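# Stand the loose sand core upright in its mould print

## Task

Take the sand core lying on the board and set it standing in the empty print in the mould, blade pointing down into the round cavity, matching the core on the opposite side. When done, every other core and filter in the mould must still sit in its own seat.

## Robot and tools

Robot: two 7-joint arms, left_arm and right_arm, each ending in a two-finger gripper whose fingers can fold. Grip a part with the outer quarter of the pads (near the fingertips) for a firm hold. Nearer the palm the fingers may wrap loosely or slip. Pushing the fingertips straight into a surface folds them easily, unless the gripper is fully shut, and later grips can then fail.

Frames: the scene frame has its origin on the table surface midway between the arms, +z up, +x out over the table, and left_arm on the +y side. Each gripper's end_effector_position (m) and end_effector_quat_wxyz are given in that arm's own base frame, as are wrist-camera poses. Calibrated bases in the scene frame: left_arm at (+0.058, +0.393, +0.015) with quat (1, 0, 0, +0.002); right_arm at (+0.033, -0.348, +0.015) with quat (1, 0, 0, -0.006). Up is +z in both. Printed poses may be off by a few cm. The gripper's +z runs along the fingers and it opens along y. The reported position is the point between the closed pads. The fingertips sit about 33 mm past it at gaps up to 40 mm, and about 9 mm past it when fully open.

Row layout (used by execute_actions and move): one flat list of 20 numbers covering both arms. It holds left_arm's 7 absolute joint target angles in radians, then its gripper position, force_limit and speed, then the same 10 for right_arm. Joint order per arm is always: shoulder, upper arm roll, wrist roll, forearm roll, wrist pitch, elbow, waist. Stated ranges: shoulder -1.836..1.836, upper arm roll -2.901..2.901, wrist roll -3.051..3.051, forearm roll -2.876..2.876, wrist pitch 0.440..4.622, elbow -3.077..-0.117, waist -2.901..2.901. Real ends may differ by up to 0.018 rad. Targets beyond that are refused or clipped, which shows as "joint sent to its limit". Crossing a range end, which can happen if you command within 0.05 rad of it, causes a torque fault. Gripper numbers are in [-1, 1]. position is absolute: +1 is fully open (140 mm), about -0.8 brings the pads together, and -1 closes until blocked. force_limit runs from about 14 N at -1 to 58 N at +1. speed runs from about 30 mm/s at -1 to 250 mm/s at +1. A faster close squeezes harder. To leave an arm or gripper unchanged, resend its last values, or its "Joint targets" angles. Note that 0 is a real command.

Tools:
- execute_actions(actions, cameras): actions is a list of actions. Each action is a table of up to 15 rows, one row per 1/30 s step, and the last row is held until the action's 15 steps are done. An empty list just returns state and images. Per step, each joint's target is limited to a small lead over its measured angle. If the gripper would jump more than 70 mm, the targets are scaled back.
- move(target, speed, blend, blocking, cameras): target is one row or a list of up to 15 rows of absolute joint targets, interpolated joint-space, so grippers trace curves. Both arms run in sync and nothing is avoided. speed (rad/s, 0.01..5.26, default 0.5) caps the fastest joint. It can be one value or one per target. blend (rad) rounds intermediate corners. Gripper values in the first row apply at the start. In later rows they apply once the arm is at rest on arrival. blocking=false returns after about 0.5 s while the motion continues, and a new move replaces a running one. The result adds a "move:" line with done, off_target (at rest more than 0.01 rad off), moving, held or fault, plus limits=held if steps were withheld.
- wait(seconds 0..10): lets time pass holding the last commands.
- stop(): brakes a running move. The fingers keep going.
- zoom_image(camera, region [x0,y0,x1,y1], at most 504x504 px): enlarges part of the latest image. Cameras: cam_head_left, cam_head_right, cam_left_wrist, cam_right_wrist, each 672x504.
- clear_fault(arm): clears a reported torque or force fault on left_arm or right_arm.
- finished_scene(scene): ends the current scene, given its number, and cannot be undone. Call it only once the core stands correctly and stays there unaided.

Result lines: Joint positions, velocities ("within noise" when still) and Joint targets, per arm in the order above. Tool commands shows the current gripper commands. object_status codes: 0 moving, 1 blocked while opening, 2 blocked while closing (a grip), 3 reached target or pads met. It updates 0.2-1.7 s after contact. position_measured is in counts: 3 open, ~75 = 100 mm, 139 = 60 mm, 200 = 20 mm, 230 = closed. Joint torques (positive toward larger angle), External joint torques and Flange force (gripper x y z axes, includes held weight, noisy) help detect contact. "joint command not followed" means the clearance check altered targets. MOTOR HOT warns of overheating. The OVER-TEMPERATURE FAULT that follows brakes the arm for 30-60 s or more.

Grip adjustments: to squeeze harder, raise force_limit and nudge position, for example -1 to -0.98. To loosen, open and reclose slowly.

Faults: a joint's contact torque reaching its limit (35 for waist and shoulder, 32 for upper arm roll, 30 for elbow, 12 for the wrist joints, N m), a net external force of 40 N on an arm, including held weight, or a joint exceeding its speed limit by 10% each stop that arm until clear_fault. If the held part pins the arm, release it before moving.

Avoid: dropping or releasing moving parts, hard impacts, strong pushes, heavy twists or swinging of loads, and squeezing a part hard while it still rests on something. Never press or grip one arm against the other. Do not knock other cores or filters from their seats. Do not let anything leave the table. Loose objects may occasionally get nudged by outside disturbances.

Each tool is called after "Emit:" by a JSON object that holds its "method" and its "body", one argument or row to a line.

## Session

Emit:
{"method": "execute_actions", "body": {
  "actions": []
}}

Emit:
{"method": "zoom_image", "body": {
  "camera": "cam_head_left",
  "region": [220, 180, 470, 370]
}}

Scene clock: 0.00 s.
left_arm: end_effector_position=(+0.2092, -0.2584, +0.2758) position_measured=3 object_status=3 end_effector_quat_wxyz=(-0.028, +0.715, +0.696, +0.055) | right_arm: end_effector_position=(+0.4984, +0.0981, +0.2889) position_measured=3 object_status=3 end_effector_quat_wxyz=(+0.049, -0.507, +0.851, -0.129)
Joint names: [shoulder, upper arm roll, wrist roll, forearm roll, wrist pitch, elbow, waist]
Joint positions: left_arm=[-0.661 0.219 2.034 0.23 1.774 -2.515 -1.245] | right_arm=[-0.308 0.138 0.894 -0.217 2.124 -2.281 0.162]
Joint velocities: within noise
Joint torques (N m): no reading
External joint torques (N m): no reading
Flange force (N): no reading
Joint targets: left_arm=[-0.661 0.219 2.034 0.230 1.774 -2.515 -1.245] | right_arm=[-0.308 0.138 0.894 -0.217 2.124 -2.281 0.162]
Tool commands: left_gripper/position=+1.0 left_gripper/force_limit=+1.0 left_gripper/speed=+1.0 right_gripper/position=+1.0 right_gripper/force_limit=+1.0 right_gripper/speed=+1.0

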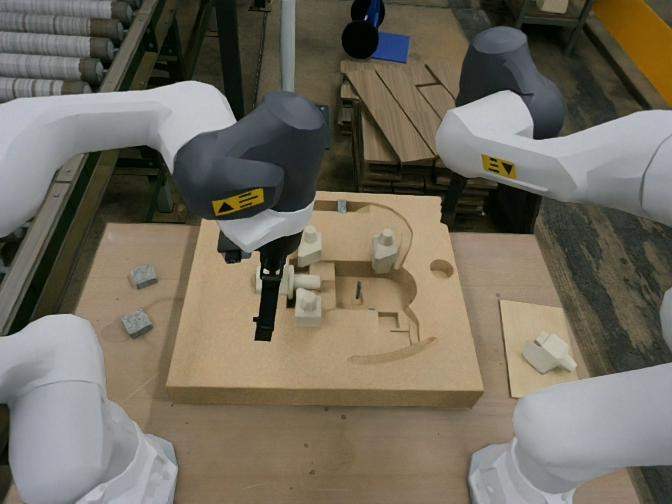

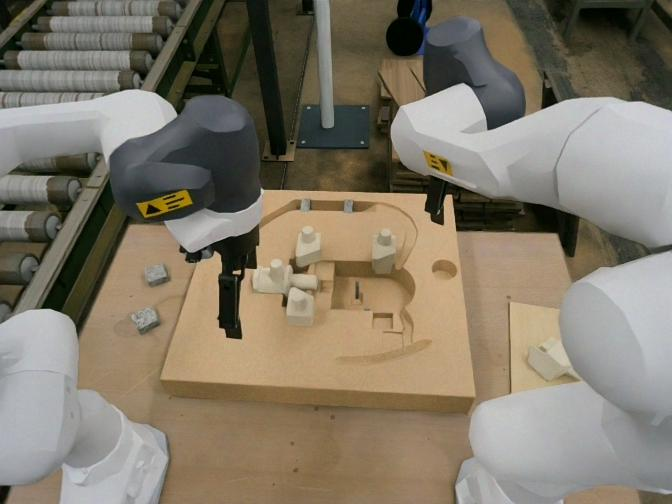

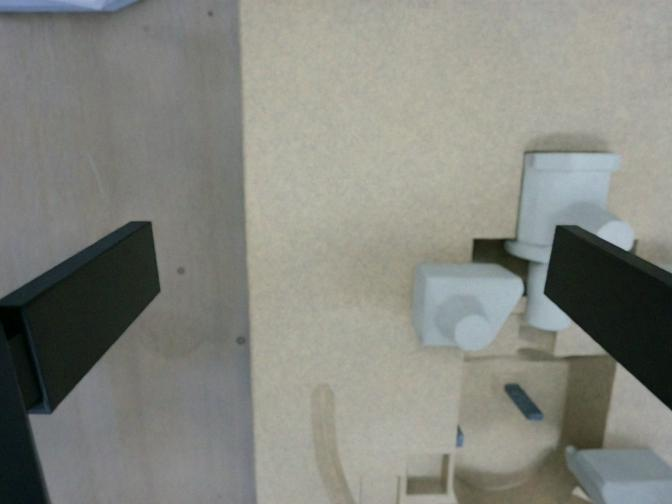

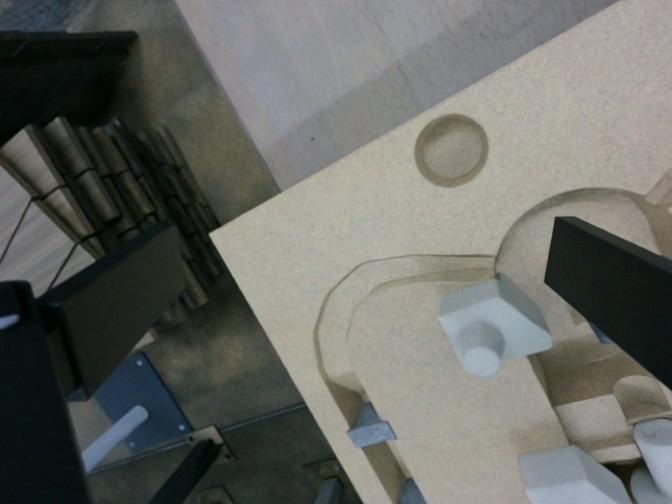

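Scaled by 2.016 from the camera's 672x504 image, which has a finer 960x720 frame.

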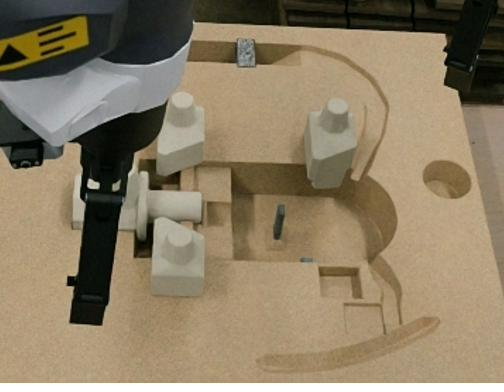

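Emit:
{"method": "zoom_image", "body": {
  "camera": "cam_head_left",
  "region": [500, 310, 600, 390]
}}

Emit:
{"method": "zoom_image", "body": {
  "camera": "cam_head_right",
  "region": [500, 310, 600, 390]
}}

Scaled by 5.040 from the camera's 672x504 image, which has a finer 960x720 frame.

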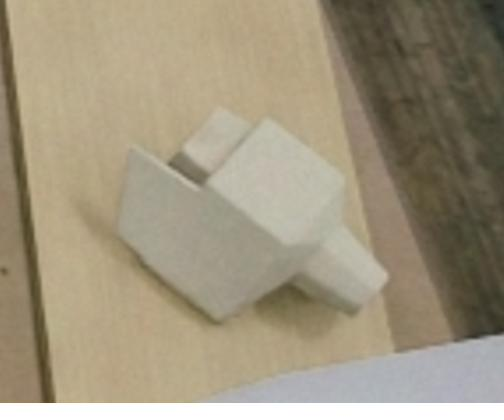

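Scaled by 5.040 from the camera's 672x504 image, which has a finer 960x720 frame.

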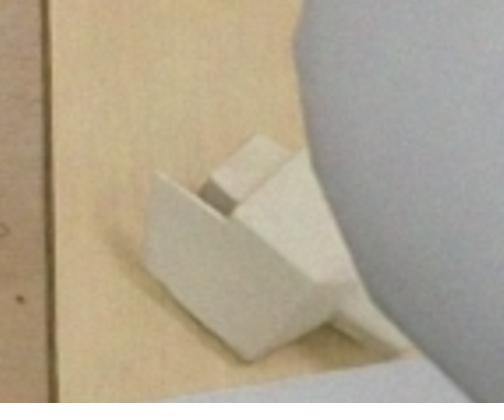

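Emit:
{"method": "move", "body": {
  "target": [-0.5,0.1,2.2,-0.1,2.2,-2.4,-0.25,1,1,1,-0.754,0,1.181,0,1.915,-2.669,-0.3776,1,1,1],
  "speed": 0.6
}}

Emit:
{"method": "zoom_image", "body": {
  "camera": "cam_right_wrist",
  "region": [210, 50, 462, 239]
}}

Emit:
{"method": "zoom_image", "body": {
  "camera": "cam_head_left",
  "region": [500, 310, 600, 390]
}}

Scene clock: 160.37 s.
left_arm: end_effector_position=(+0.4783, -0.0990, +0.3259) position_measured=3 object_status=3 end_effector_quat_wxyz=(+0.158, +0.354, +0.921, -0.032) | right_arm: end_effector_position=(+0.2999, -0.1189, +0.2498) position_measured=3 object_status=3 end_effector_quat_wxyz=(+0.001, -0.010, +1.000, -0.002)
Joint names: [shoulder, upper arm roll, wrist roll, forearm roll, wrist pitch, elbow, waist]
Joint positions: left_arm=[-0.502 0.101 2.195 -0.097 2.196 -2.401 -0.251] | right_arm=[-0.752 0 1.175 -0.002 1.918 -2.668 -0.376]
Joint velocities: left_arm=[0 0.001 0.004 -0.001 0.001 0 -0.001] | right_arm=[0 -0.001 0.005 0.001 -0.001 0 -0.002]
Joint torques (N m): left_arm=[-14.1 -2.83 0.11 0.45 3.23 26.94 0.58] | right_arm=[-6.64 -0.39 0.14 0.97 2.15 25.2 -0.74]
External joint torques (N m): left_arm=[0.89 -0.84 0.12 -0.29 0.19 1.74 0.71] | right_arm=[-0.1 0.22 0.14 0.23 -0.33 0.5 -0.75]
Flange force (N): left_arm=[-7.0 3.6 -0.7] | right_arm=[-0.3 0.0 -2.1]
Joint targets: left_arm=[-0.500 0.100 2.200 -0.100 2.200 -2.400 -0.250] | right_arm=[-0.754 0.000 1.181 0.000 1.915 -2.669 -0.378]
move: done

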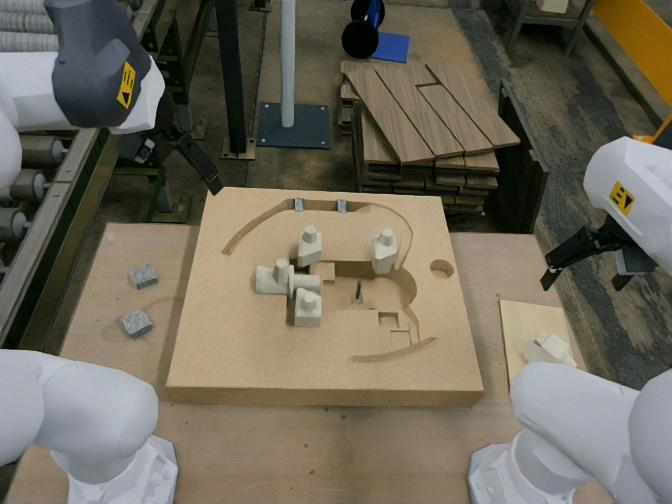

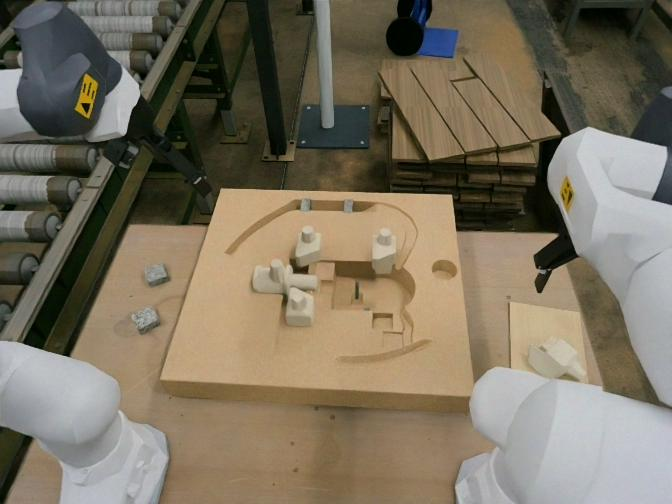

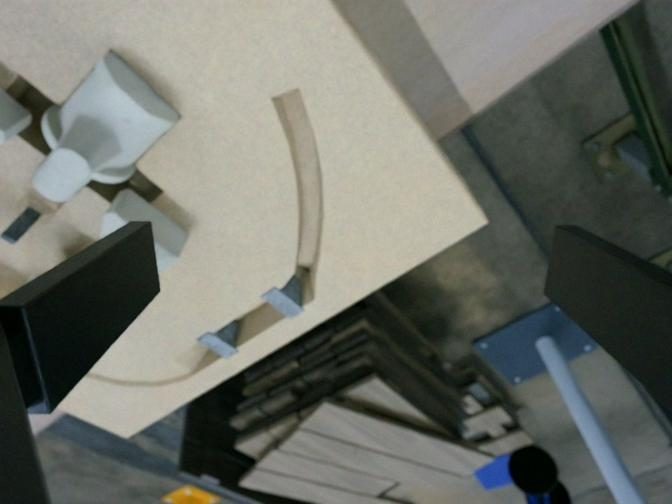

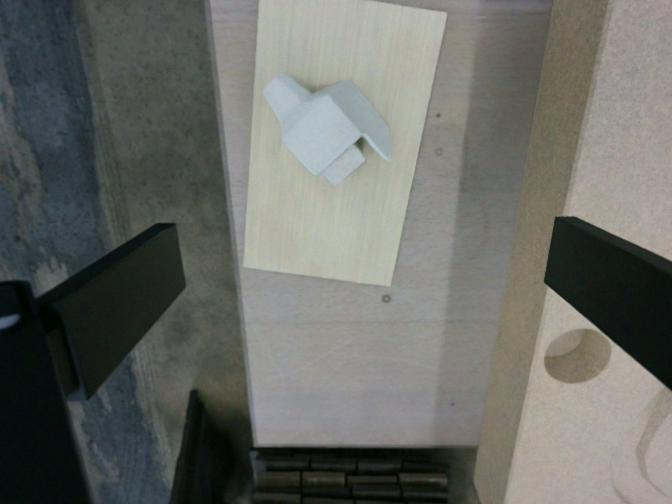

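Scaled by 2.000 from the camera's 672x504 image, which has a finer 960x720 frame.

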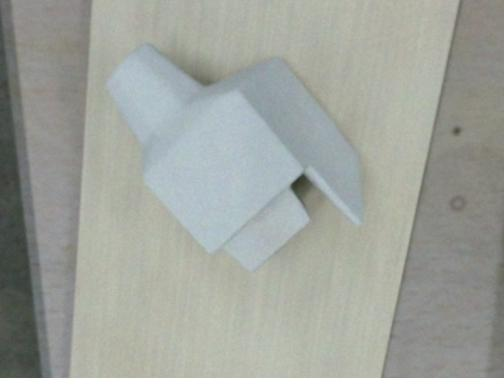

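Scaled by 5.040 from the camera's 672x504 image, which has a finer 960x720 frame.

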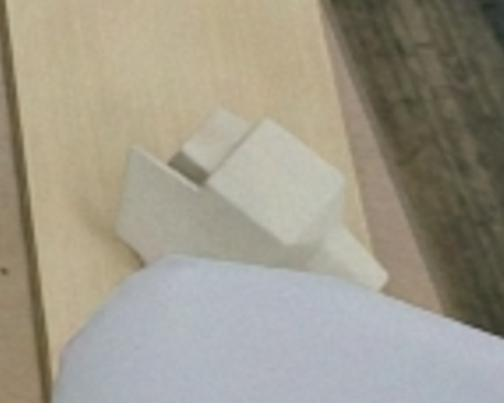

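Emit:
{"method": "execute_actions", "body": {
  "actions": []
}}

Scene clock: 298.07 s.
left_arm: end_effector_position=(+0.4784, -0.0991, +0.3260) position_measured=3 object_status=3 end_effector_quat_wxyz=(+0.158, +0.355, +0.921, -0.032) | right_arm: end_effector_position=(+0.2997, -0.1189, +0.2497) position_measured=3 object_status=3 end_effector_quat_wxyz=(+0.001, -0.009, +1.000, -0.001)
Joint names: [shoulder, upper arm roll, wrist roll, forearm roll, wrist pitch, elbow, waist]
Joint positions: left_arm=[-0.502 0.101 2.196 -0.098 2.196 -2.401 -0.251] | right_arm=[-0.752 0 1.177 -0.002 1.918 -2.668 -0.376]
Joint velocities: within noise
Joint torques (N m): left_arm=[-14.21 -2.77 0.14 0.51 3.22 26.79 0.66] | right_arm=[-6.57 -0.44 0.19 0.91 2.19 25.3 -0.64]
External joint torques (N m): left_arm=[0.68 -0.8 0.14 -0.24 0.18 1.63 0.77] | right_arm=[0 0.19 0.19 0.18 -0.29 0.55 -0.64]
Flange force (N): left_arm=[-6.1 3.2 -0.9] | right_arm=[-0.8 -0.1 -2.1]
Joint targets: left_arm=[-0.500 0.100 2.200 -0.100 2.200 -2.400 -0.250] | right_arm=[-0.754 0.000 1.181 0.000 1.915 -2.669 -0.378]
Tool commands: left_gripper/position=+1.0 left_gripper/force_limit=+1.0 left_gripper/speed=+1.0 right_gripper/position=+1.0 right_gripper/force_limit=+1.0 right_gripper/speed=+1.0

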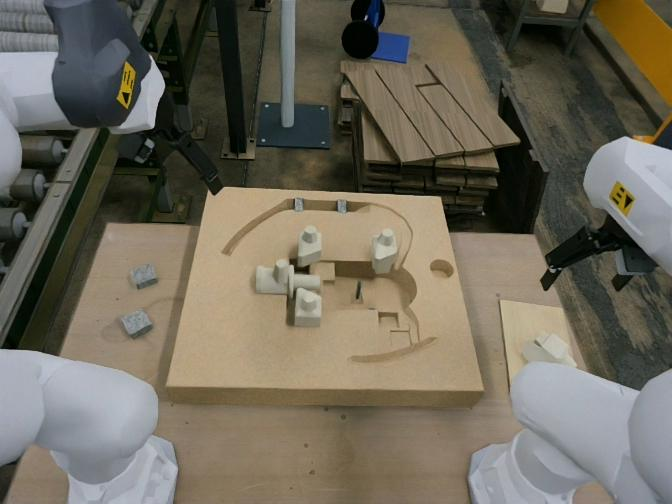

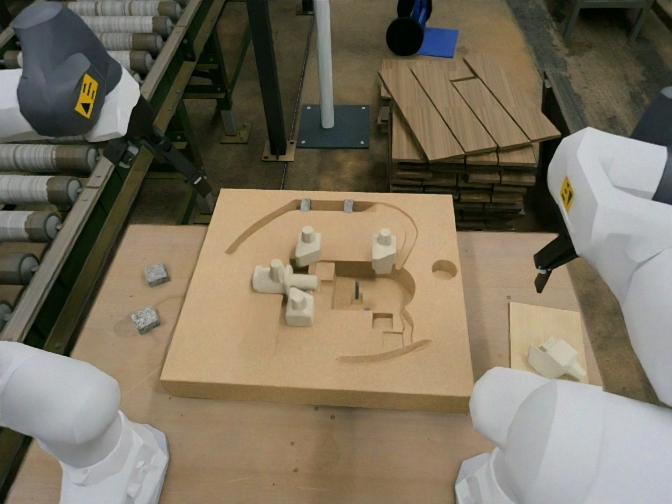

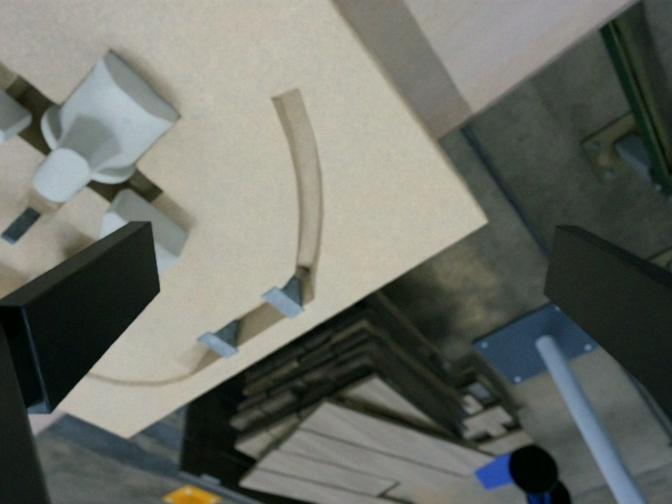

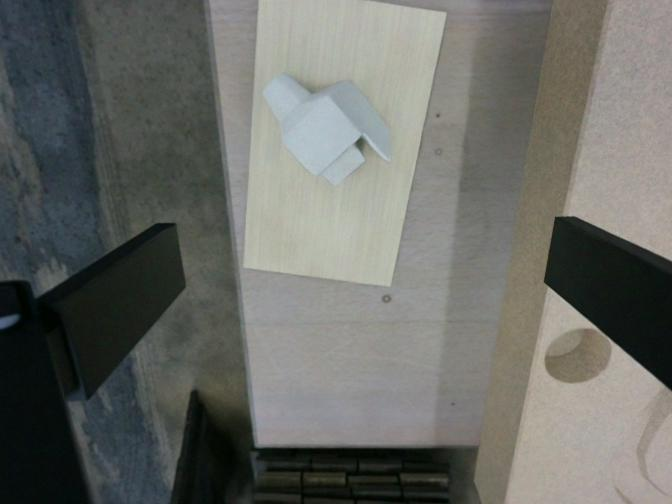

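Emit:
{"method": "zoom_image", "body": {
  "camera": "cam_right_wrist",
  "region": [240, 50, 420, 200]
}}

Emit:
{"method": "zoom_image", "body": {
  "camera": "cam_head_right",
  "region": [490, 290, 630, 400]
}}

Emit:
{"method": "zoom_image", "body": {
  "camera": "cam_head_left",
  "region": [490, 290, 610, 390]
}}

Scaled by 2.800 from the camera's 672x504 image, which has a finer 960x720 frame.

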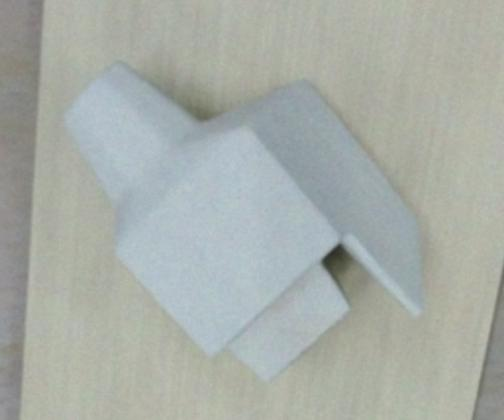

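Scaled by 3.600 from the camera's 672x504 image, which has a finer 960x720 frame.

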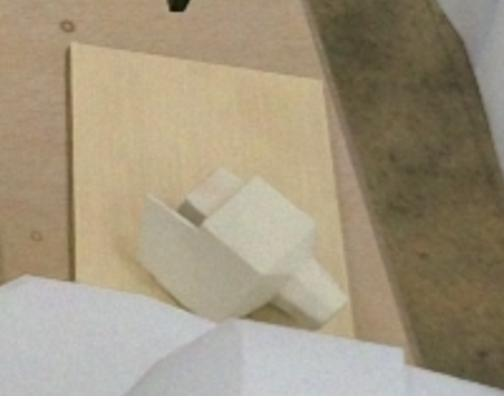

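Scaled by 4.200 from the camera's 672x504 image, which has a finer 960x720 frame.

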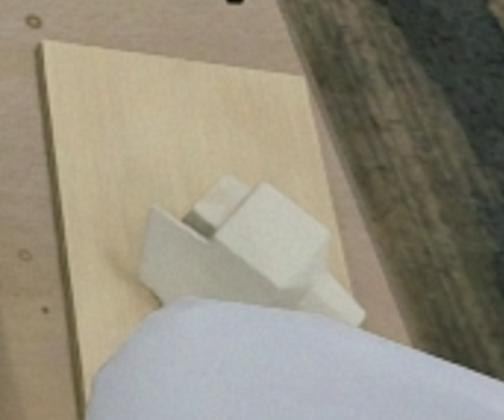

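Emit:
{"method": "move", "body": {
  "target": [-0.5,0.1,2.2,-0.1,2.2,-2.4,-0.25,1,1,1,-0.4863,0.6324,0.65,0.006,2.0985,-2.7195,-0.7436,0.6,1,1],
  "speed": 0.5
}}

Scene clock: 860.53 s.
left_arm: end_effector_position=(+0.4785, -0.0992, +0.3261) position_measured=3 object_status=3 end_effector_quat_wxyz=(+0.158, +0.355, +0.921, -0.032) | right_arm: end_effector_position=(+0.2997, -0.1188, +0.2496) position_measured=3 object_status=3 end_effector_quat_wxyz=(+0.001, -0.009, +1.000, -0.001)
Joint names: [shoulder, upper arm roll, wrist roll, forearm roll, wrist pitch, elbow, waist]
Joint positions: left_arm=[-0.502 0.101 2.197 -0.098 2.196 -2.401 -0.251] | right_arm=[-0.752 0 1.177 -0.002 1.918 -2.668 -0.376]
Joint velocities: within noise
Joint torques (N m): left_arm=[-14.72 -2.51 -0.05 0.78 3.02 26.69 0.17] | right_arm=[-6.09 -0.22 0.02 0.67 2.35 25.52 -0.29]
External joint torques (N m): left_arm=[0.36 -0.58 -0.04 0.04 -0.04 1.39 0.25] | right_arm=[0.39 0.45 0.02 -0.07 -0.14 0.8 -0.26]
Flange force (N): left_arm=[-4.9 2.1 -1.6] | right_arm=[-3.0 -0.8 -2.0]
Joint targets: left_arm=[-0.502 0.101 2.197 -0.098 2.196 -2.401 -0.251] | right_arm=[-0.752 0.000 1.177 -0.002 1.918 -2.668 -0.376]
Tool commands: left_gripper/position=+1.0 left_gripper/force_limit=+1.0 left_gripper/speed=+1.0 right_gripper/position=+1.0 right_gripper/force_limit=+1.0 right_gripper/speed=+1.0
NO CONTROL: the link to the robot was lost, through no command of yours. It is back now. This result shows no pictures. Nothing of this call ran. You have no control until a person gives it back. Your reply's later calls are not run. To wait, call execute_actions with no actions. The wait itself costs no score and uses none of the scene's actions. Where a move or wait says "fault", it means the lost link, not a fault of the arm.
move: fault; right_arm: the upper arm roll is farthest, 0.632 rad from its target

Emit:
{"method": "execute_actions", "body": {
  "actions": []
}}

Scene clock: 870.47 s.
left_arm: end_effector_position=(+0.4785, -0.0992, +0.3261) position_measured=3 object_status=3 end_effector_quat_wxyz=(+0.158, +0.355, +0.921, -0.032) | right_arm: end_effector_position=(+0.2997, -0.1188, +0.2496) position_measured=3 object_status=3 end_effector_quat_wxyz=(+0.001, -0.009, +1.000, -0.001)
Joint names: [shoulder, upper arm roll, wrist roll, forearm roll, wrist pitch, elbow, waist]
Joint positions: left_arm=[-0.502 0.101 2.197 -0.098 2.196 -2.401 -0.251] | right_arm=[-0.752 0 1.177 -0.002 1.918 -2.668 -0.376]
Joint velocities: within noise
Joint torques (N m): left_arm=[-14.62 -2.49 0 0.78 3.03 26.73 0.13] | right_arm=[-6.1 -0.23 0 0.66 2.34 25.55 -0.21]
External joint torques (N m): left_arm=[0.46 -0.6 0 0.04 -0.03 1.46 0.17] | right_arm=[0.45 0.37 0 -0.07 -0.15 0.78 -0.23]
Flange force (N): left_arm=[-5.3 2.4 -1.5] | right_arm=[-3.1 -1.0 -2.0]
Joint targets: left_arm=[-0.502 0.101 2.197 -0.098 2.196 -2.401 -0.251] | right_arm=[-0.752 0.000 1.177 -0.002 1.918 -2.668 -0.376]
Tool commands: left_gripper/position=+1.0 left_gripper/force_limit=+1.0 left_gripper/speed=+1.0 right_gripper/position=+1.0 right_gripper/force_limit=+1.0 right_gripper/speed=+1.0
CONTROL GIVEN BACK BY A PERSON. The arms hold where they stopped. Commands run again from your next reply on.

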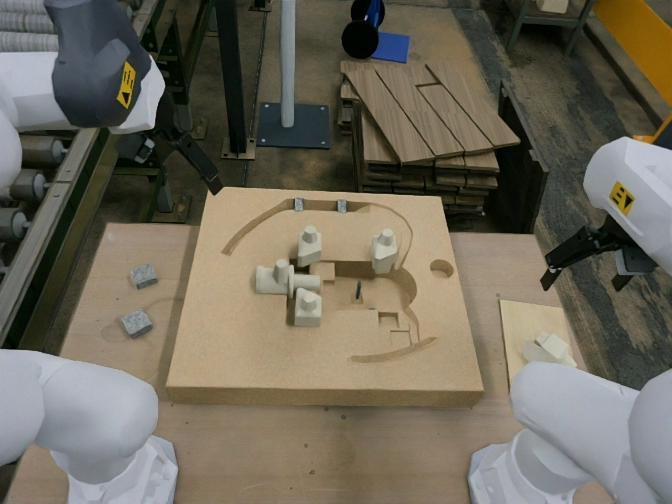

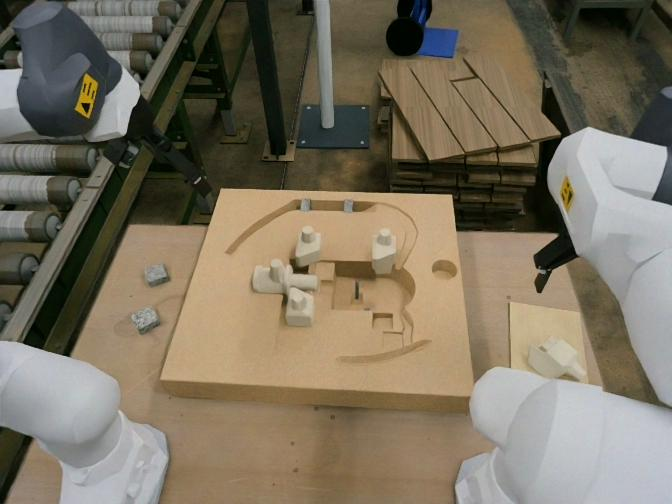

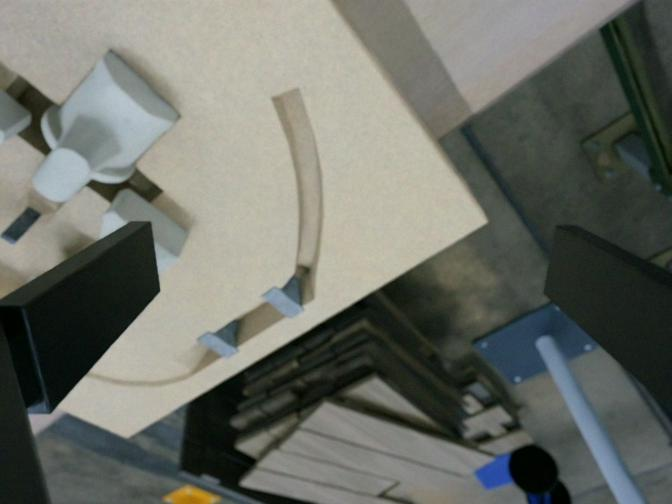

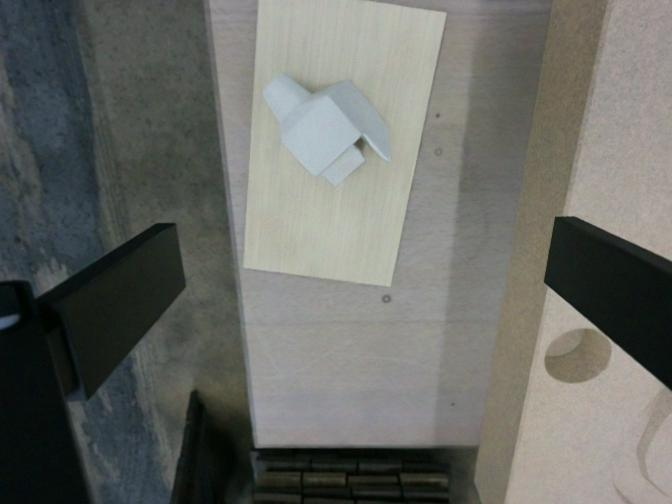

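Emit:
{"method": "move", "body": {
  "target": [-0.5,0.1,2.2,-0.1,2.2,-2.4,-0.25,1,1,1,-0.4863,0.6324,0.65,0.006,2.0985,-2.7195,-0.7436,0.6,1,1],
  "speed": 0.5
}}

Scene clock: 876.13 s.
left_arm: end_effector_position=(+0.4785, -0.0992, +0.3261) position_measured=3 object_status=3 end_effector_quat_wxyz=(+0.158, +0.355, +0.921, -0.032) | right_arm: end_effector_position=(+0.2930, -0.1068, +0.1347) position_measured=53 object_status=3 end_effector_quat_wxyz=(-0.163, -0.344, +0.923, -0.062)
Joint names: [shoulder, upper arm roll, wrist roll, forearm roll, wrist pitch, elbow, waist]
Joint positions: left_arm=[-0.502 0.101 2.197 -0.098 2.196 -2.401 -0.251] | right_arm=[-0.488 0.632 0.656 0.004 2.095 -2.719 -0.742]
Joint velocities: left_arm=[within noise] | right_arm=[0 0 -0.006 -0.001 0 0 -0.001]
Joint torques (N m): left_arm=[-14.27 -2.73 0.18 0.53 3.2 26.79 0.56] | right_arm=[-7.93 -5.73 -0.24 0.52 1.88 21.54 -0.7]
External joint torques (N m): left_arm=[0.85 -0.81 0.18 -0.21 0.15 1.54 0.63] | right_arm=[1.09 0.89 -0.25 0.24 0.04 0.57 -0.64]
Flange force (N): left_arm=[-6.3 3.4 -0.6] | right_arm=[-5.3 -5.4 1.0]
Joint targets: left_arm=[-0.500 0.100 2.200 -0.100 2.200 -2.400 -0.250] | right_arm=[-0.486 0.632 0.650 0.006 2.098 -2.720 -0.744]
CONTROL GIVEN BACK BY A PERSON, as an earlier result said. Commands run again.
move: done

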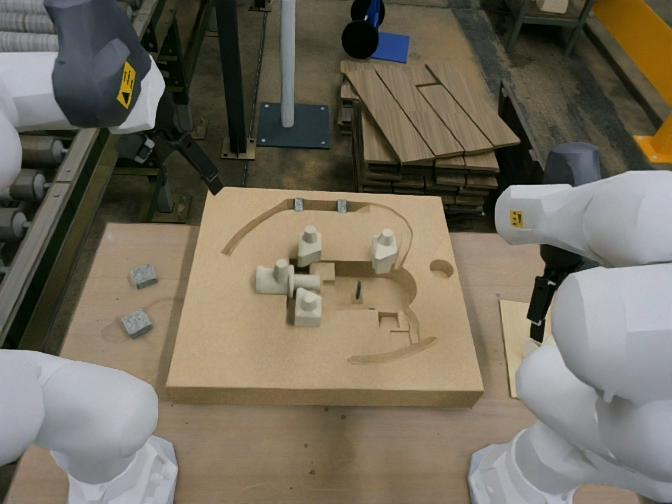

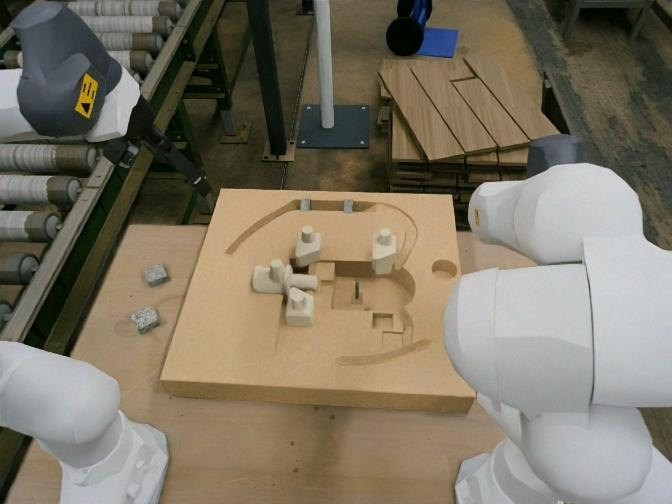

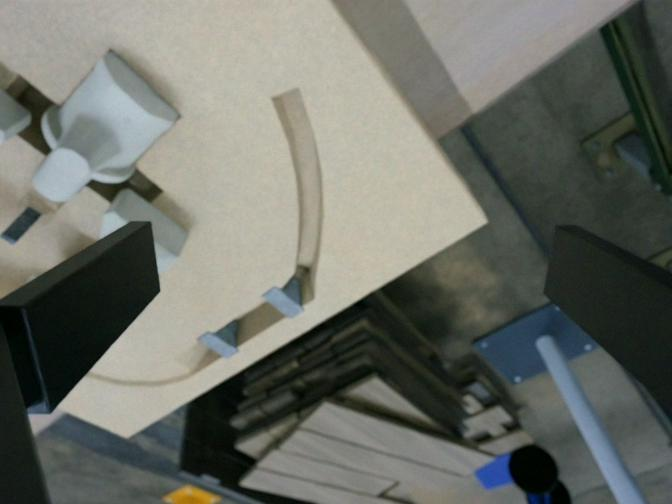

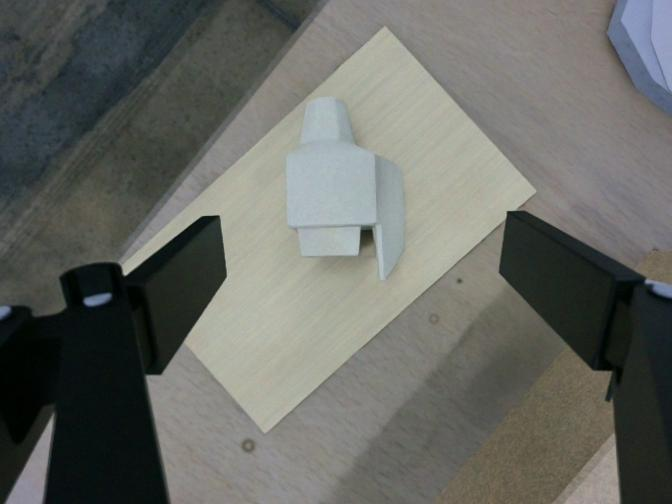

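Emit:
{"method": "zoom_image", "body": {
  "camera": "cam_right_wrist",
  "region": [270, 80, 430, 290]
}}

Scaled by 2.400 from the camera's 672x504 image, which has a finer 960x720 frame.

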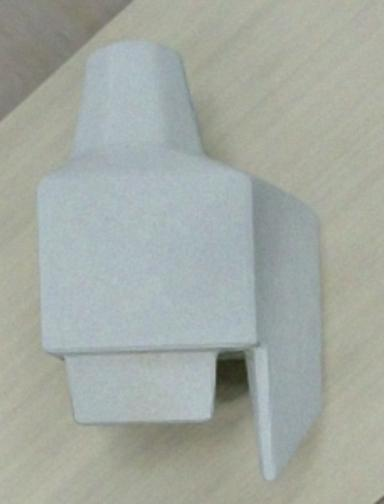

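Emit:
{"method": "move", "body": {
  "target": [
    [-0.5,0.1,2.2,-0.1,2.2,-2.4,-0.25,1,1,1,-0.41,0.7648,0.65,0.006,2.2936,-2.8157,-0.8893,0.6,1,1],
    [-0.5,0.1,2.2,-0.1,2.2,-2.4,-0.25,1,1,1,-0.346,0.949,0.65,0.007,2.437,-2.8616,-1.087,0.6,1,1],
    [-0.5,0.1,2.2,-0.1,2.2,-2.4,-0.25,1,1,1,-0.3249,1.0376,0.65,0.007,2.4847,-2.8729,-1.1804,0.6,1,1]
  ],
  "speed": 0.2,
  "blend": [0.03,0.03,0],
  "cameras": ["cam_head_left","cam_head_right","cam_right_wrist"]
}}

Scene clock: 957.50 s.
left_arm: end_effector_position=(+0.4786, -0.0992, +0.3261) position_measured=3 object_status=3 end_effector_quat_wxyz=(+0.158, +0.355, +0.921, -0.032) | right_arm: end_effector_position=(+0.2642, -0.1324, +0.0285) position_measured=53 object_status=3 end_effector_quat_wxyz=(-0.164, -0.345, +0.922, -0.062)
Joint names: [shoulder, upper arm roll, wrist roll, forearm roll, wrist pitch, elbow, waist]
Joint positions: left_arm=[-0.502 0.101 2.197 -0.098 2.197 -2.401 -0.251] | right_arm=[-0.327 1.037 0.654 0.005 2.481 -2.871 -1.179]
Joint velocities: left_arm=[within noise] | right_arm=[0 0.003 0 -0.001 0.003 -0.001 0.001]
Joint torques (N m): left_arm=[-14.37 -2.76 0.14 0.54 3.19 26.65 0.53] | right_arm=[-4.24 -4.88 -0.16 0.66 1.95 15.91 -0.86]
External joint torques (N m): left_arm=[0.71 -0.86 0.14 -0.2 0.15 1.44 0.58] | right_arm=[1.05 0.99 -0.17 0.23 0.11 0.03 -0.78]
Flange force (N): left_arm=[-5.8 2.8 -0.7] | right_arm=[0.0 0.0 0.0]
Joint targets: left_arm=[-0.500 0.100 2.200 -0.100 2.200 -2.400 -0.250] | right_arm=[-0.325 1.038 0.650 0.007 2.485 -2.873 -1.180]
move: done
Images, in order (width x height): cam_head_left 672x504, cam_head_right 672x504, cam_right_wrist 672x504.

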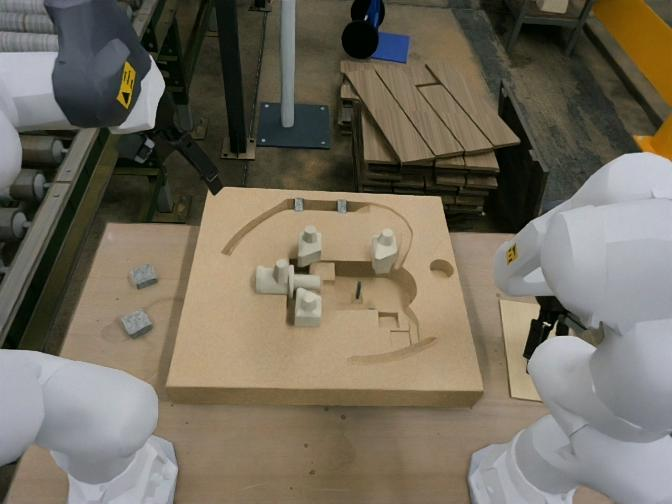

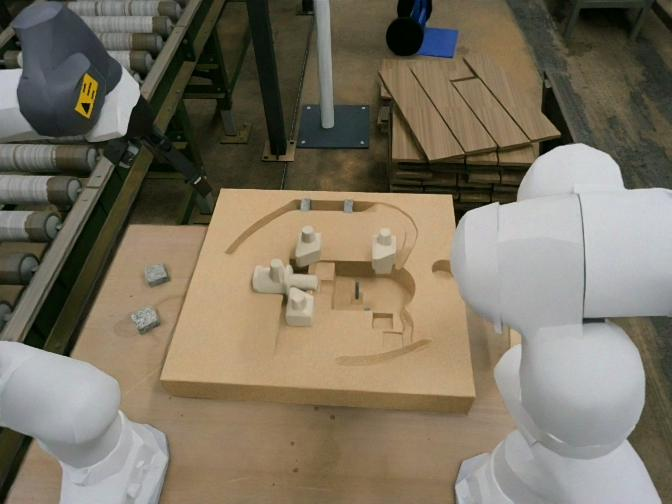

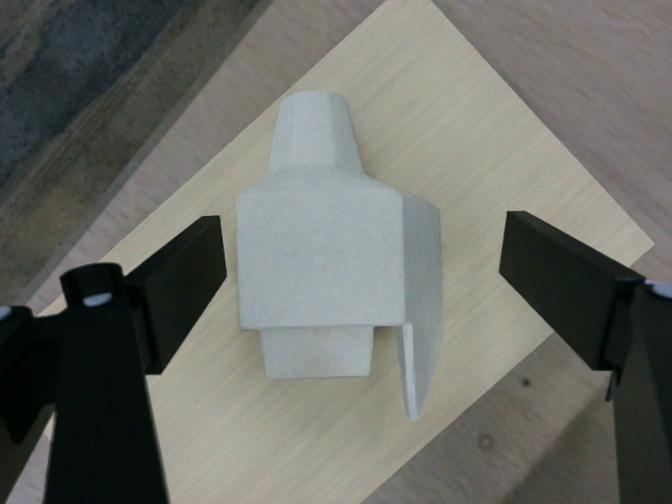

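Emit:
{"method": "execute_actions", "body": {
  "actions": [
    [[-0.5,0.1,2.2,-0.1,2.2,-2.4,-0.25,1,1,1,-0.3249,1.0376,0.65,0.007,2.4847,-2.8729,-1.1804,-1,-1,-1]],
    [[-0.5,0.1,2.2,-0.1,2.2,-2.4,-0.25,1,1,1,-0.3249,1.0376,0.65,0.007,2.4847,-2.8729,-1.1804,-1,-1,-1]],
    [[-0.5,0.1,2.2,-0.1,2.2,-2.4,-0.25,1,1,1,-0.3249,1.0376,0.65,0.007,2.4847,-2.8729,-1.1804,-1,-1,-1]],
    [[-0.5,0.1,2.2,-0.1,2.2,-2.4,-0.25,1,1,1,-0.3249,1.0376,0.65,0.007,2.4847,-2.8729,-1.1804,-1,-1,-1]]
  ],
  "cameras": ["cam_head_left","cam_right_wrist"]
}}

Scene clock: 973.53 s.
left_arm: end_effector_position=(+0.4786, -0.0992, +0.3262) position_measured=3 object_status=3 end_effector_quat_wxyz=(+0.158, +0.355, +0.921, -0.032) | right_arm: end_effector_position=(+0.2649, -0.1325, +0.0284) position_measured=116 object_status=2 end_effector_quat_wxyz=(-0.163, -0.345, +0.922, -0.062)
Joint names: [shoulder, upper arm roll, wrist roll, forearm roll, wrist pitch, elbow, waist]
Joint positions: left_arm=[-0.501 0.101 2.197 -0.098 2.197 -2.401 -0.251] | right_arm=[-0.327 1.037 0.653 0.005 2.483 -2.872 -1.179]
Joint velocities: within noise
Joint torques (N m): left_arm=[-14.2 -2.72 0.16 0.54 3.17 26.68 0.53] | right_arm=[-3.74 -5 -0.1 0.63 1.99 14.78 -0.6]
External joint torques (N m): left_arm=[0.79 -0.81 0.17 -0.2 0.14 1.53 0.59] | right_arm=[1.53 0.96 -0.11 0.19 0.15 -1.15 -0.45]
External joint torques at the end of the 1st action: left_arm=[0.84 -0.9 0.21 -0.22 0.11 1.4 0.59] | right_arm=[0.92 0.89 -0.18 0.21 0 0.08 -0.65]
External joint torques at the end of the 2nd action: left_arm=[0.67 -0.83 0.11 -0.19 0.14 1.44 0.69] | right_arm=[0.89 0.91 -0.18 0.2 -0.01 0.08 -0.67]
External joint torques at the end of the 3rd action: left_arm=[0.67 -0.8 0.22 -0.2 0.12 1.49 0.67] | right_arm=[1.63 0.83 -0.11 0.17 0.21 -1.11 -0.6]
Flange force (N): left_arm=[-6.2 3.2 -0.7] | right_arm=[0.0 0.0 0.0]
Flange force at the end of the 1st action (N): left_arm=[-6.0 3.0 -0.5] | right_arm=[0.0 0.0 0.0]
Flange force at the end of the 2nd action (N): left_arm=[-5.7 2.8 -0.8] | right_arm=[0.0 0.0 0.0]
Flange force at the end of the 3rd action (N): left_arm=[-5.7 3.1 -0.9] | right_arm=[0.0 0.0 0.0]
Joint targets: left_arm=[-0.500 0.100 2.200 -0.100 2.200 -2.400 -0.250] | right_arm=[-0.325 1.038 0.650 0.007 2.485 -2.873 -1.180]
Step readings (joint positions of left_arm | right_arm; steps 1 to 15: 1st action; 16 to 30: 2nd action; 31 to 45: 3rd action; 46 to 60: 4th action):
0: [-0.502 0.101 2.197 -0.098 2.197 -2.401 -0.251] | [-0.327 1.037 0.654 0.005 2.482 -2.872 -1.179]
1: [-0.502 0.101 2.197 -0.098 2.197 -2.401 -0.251] | [-0.327 1.037 0.654 0.005 2.482 -2.872 -1.179]
2: [-0.502 0.101 2.197 -0.098 2.197 -2.401 -0.251] | [-0.327 1.037 0.654 0.005 2.482 -2.872 -1.179]
4: [-0.502 0.101 2.197 -0.098 2.197 -2.401 -0.251] | [-0.327 1.037 0.654 0.005 2.482 -2.872 -1.179]
8: [-0.502 0.101 2.197 -0.098 2.197 -2.401 -0.251] | [-0.327 1.037 0.654 0.005 2.482 -2.872 -1.179]
15: [-0.502 0.101 2.197 -0.098 2.197 -2.401 -0.251] | [-0.327 1.037 0.654 0.005 2.482 -2.872 -1.179]
16: [-0.502 0.101 2.197 -0.098 2.197 -2.401 -0.251] | [-0.327 1.037 0.654 0.005 2.482 -2.872 -1.179]
17: [-0.502 0.101 2.197 -0.098 2.197 -2.401 -0.251] | [-0.327 1.037 0.654 0.005 2.482 -2.872 -1.179]
19: [-0.502 0.101 2.197 -0.098 2.197 -2.401 -0.251] | [-0.327 1.037 0.654 0.005 2.482 -2.872 -1.179]
23: [-0.502 0.101 2.197 -0.098 2.197 -2.401 -0.251] | [-0.327 1.037 0.654 0.005 2.482 -2.872 -1.179]
30: [-0.502 0.101 2.197 -0.098 2.197 -2.401 -0.251] | [-0.327 1.037 0.654 0.005 2.482 -2.872 -1.179]
31: [-0.502 0.101 2.197 -0.098 2.197 -2.401 -0.251] | [-0.327 1.037 0.654 0.005 2.482 -2.872 -1.179]
32: [-0.502 0.101 2.197 -0.098 2.197 -2.401 -0.251] | [-0.327 1.037 0.654 0.005 2.482 -2.872 -1.179]
34: [-0.501 0.101 2.197 -0.098 2.197 -2.401 -0.251] | [-0.327 1.037 0.654 0.005 2.482 -2.872 -1.179]
38: [-0.501 0.101 2.197 -0.098 2.197 -2.401 -0.251] | [-0.327 1.037 0.654 0.005 2.483 -2.872 -1.179]
45: [-0.501 0.101 2.197 -0.098 2.197 -2.401 -0.251] | [-0.327 1.037 0.653 0.005 2.483 -2.872 -1.179]
46: [-0.501 0.101 2.197 -0.098 2.197 -2.401 -0.251] | [-0.327 1.037 0.653 0.005 2.483 -2.872 -1.179]
47: [-0.501 0.101 2.197 -0.098 2.197 -2.401 -0.251] | [-0.327 1.037 0.653 0.005 2.483 -2.872 -1.179]
49: [-0.501 0.101 2.197 -0.098 2.197 -2.401 -0.251] | [-0.327 1.037 0.653 0.005 2.483 -2.872 -1.179]
53: [-0.501 0.101 2.197 -0.098 2.197 -2.401 -0.251] | [-0.327 1.037 0.653 0.005 2.483 -2.872 -1.179]
60: [-0.501 0.101 2.197 -0.098 2.197 -2.401 -0.251] | [-0.327 1.037 0.653 0.005 2.483 -2.872 -1.179]
Images, in order (width x height): cam_head_left 672x504, cam_right_wrist 672x504.

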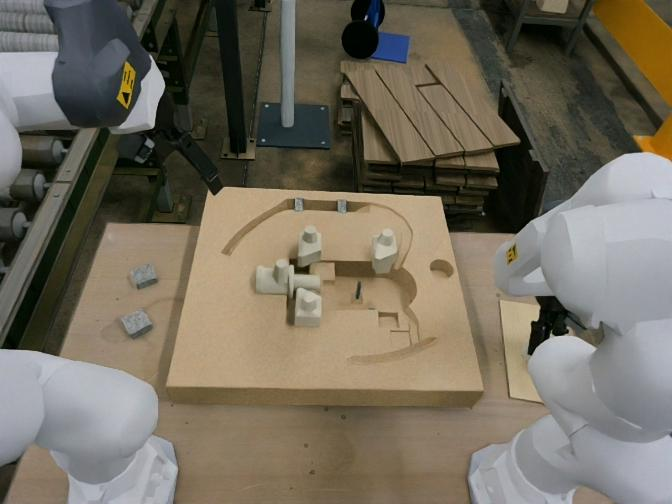

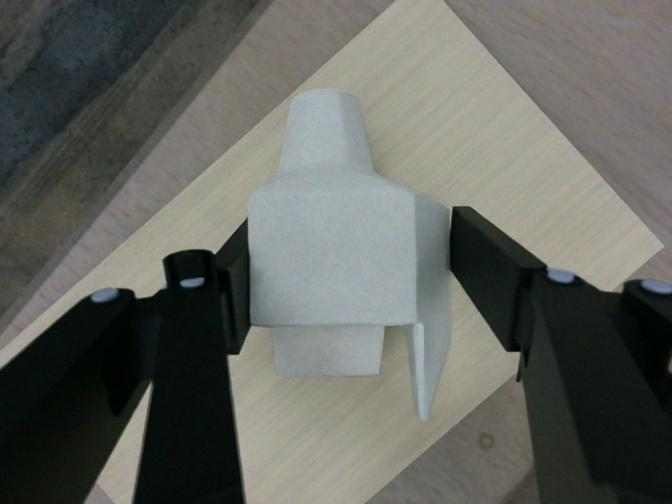

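Emit:
{"method": "move", "body": {
  "target": [
    [-0.5,0.1,2.2,-0.1,2.2,-2.4,-0.25,1,1,1,-0.346,0.949,0.65,0.007,2.437,-2.8616,-1.087,-1,-1,-1],
    [-0.5,0.1,2.2,-0.1,2.2,-2.4,-0.25,1,1,1,-0.41,0.7648,0.65,0.006,2.2936,-2.8157,-0.8893,-1,-1,-1]
  ],
  "speed": 0.12,
  "blend": [0.03,0],
  "cameras": ["cam_head_left","cam_right_wrist"]
}}

Scene clock: 1038.83 s.
left_arm: end_effector_position=(+0.4786, -0.0992, +0.3262) position_measured=3 object_status=3 end_effector_quat_wxyz=(+0.158, +0.355, +0.921, -0.032) | right_arm: end_effector_position=(+0.2765, -0.1201, +0.0757) position_measured=116 object_status=2 end_effector_quat_wxyz=(-0.163, -0.345, +0.922, -0.060)
Joint names: [shoulder, upper arm roll, wrist roll, forearm roll, wrist pitch, elbow, waist]
Joint positions: left_arm=[-0.501 0.101 2.197 -0.098 2.197 -2.401 -0.251] | right_arm=[-0.407 0.766 0.653 0.005 2.297 -2.819 -0.891]
Joint velocities: left_arm=[within noise] | right_arm=[-0.001 -0.001 -0.001 0 -0.004 0 -0.001]
Joint torques (N m): left_arm=[-14.34 -2.7 0.17 0.55 3.18 26.68 0.59] | right_arm=[-9.18 -6.18 -0.08 0.24 1.7 20.35 0.01]
External joint torques (N m): left_arm=[0.75 -0.74 0.18 -0.19 0.13 1.4 0.69] | right_arm=[-0.86 -0.07 -0.09 -0.13 -0.13 1.76 0.1]
Flange force (N): left_arm=[-5.6 3.1 -0.6] | right_arm=[0.0 -1.2 -5.0]
Joint targets: left_arm=[-0.500 0.100 2.200 -0.100 2.200 -2.400 -0.250] | right_arm=[-0.410 0.765 0.650 0.006 2.294 -2.816 -0.889]
move: done
Images, in order (width x height): cam_head_left 672x504, cam_right_wrist 672x504.

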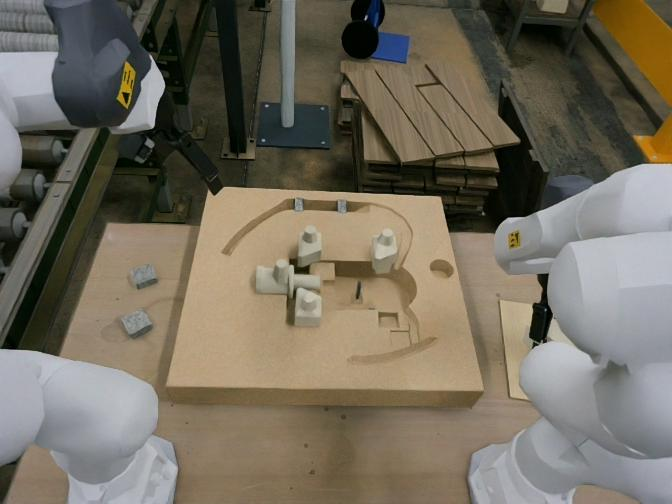

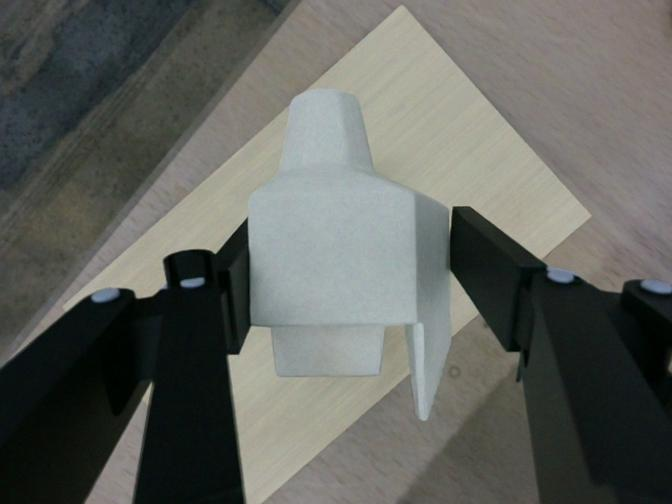

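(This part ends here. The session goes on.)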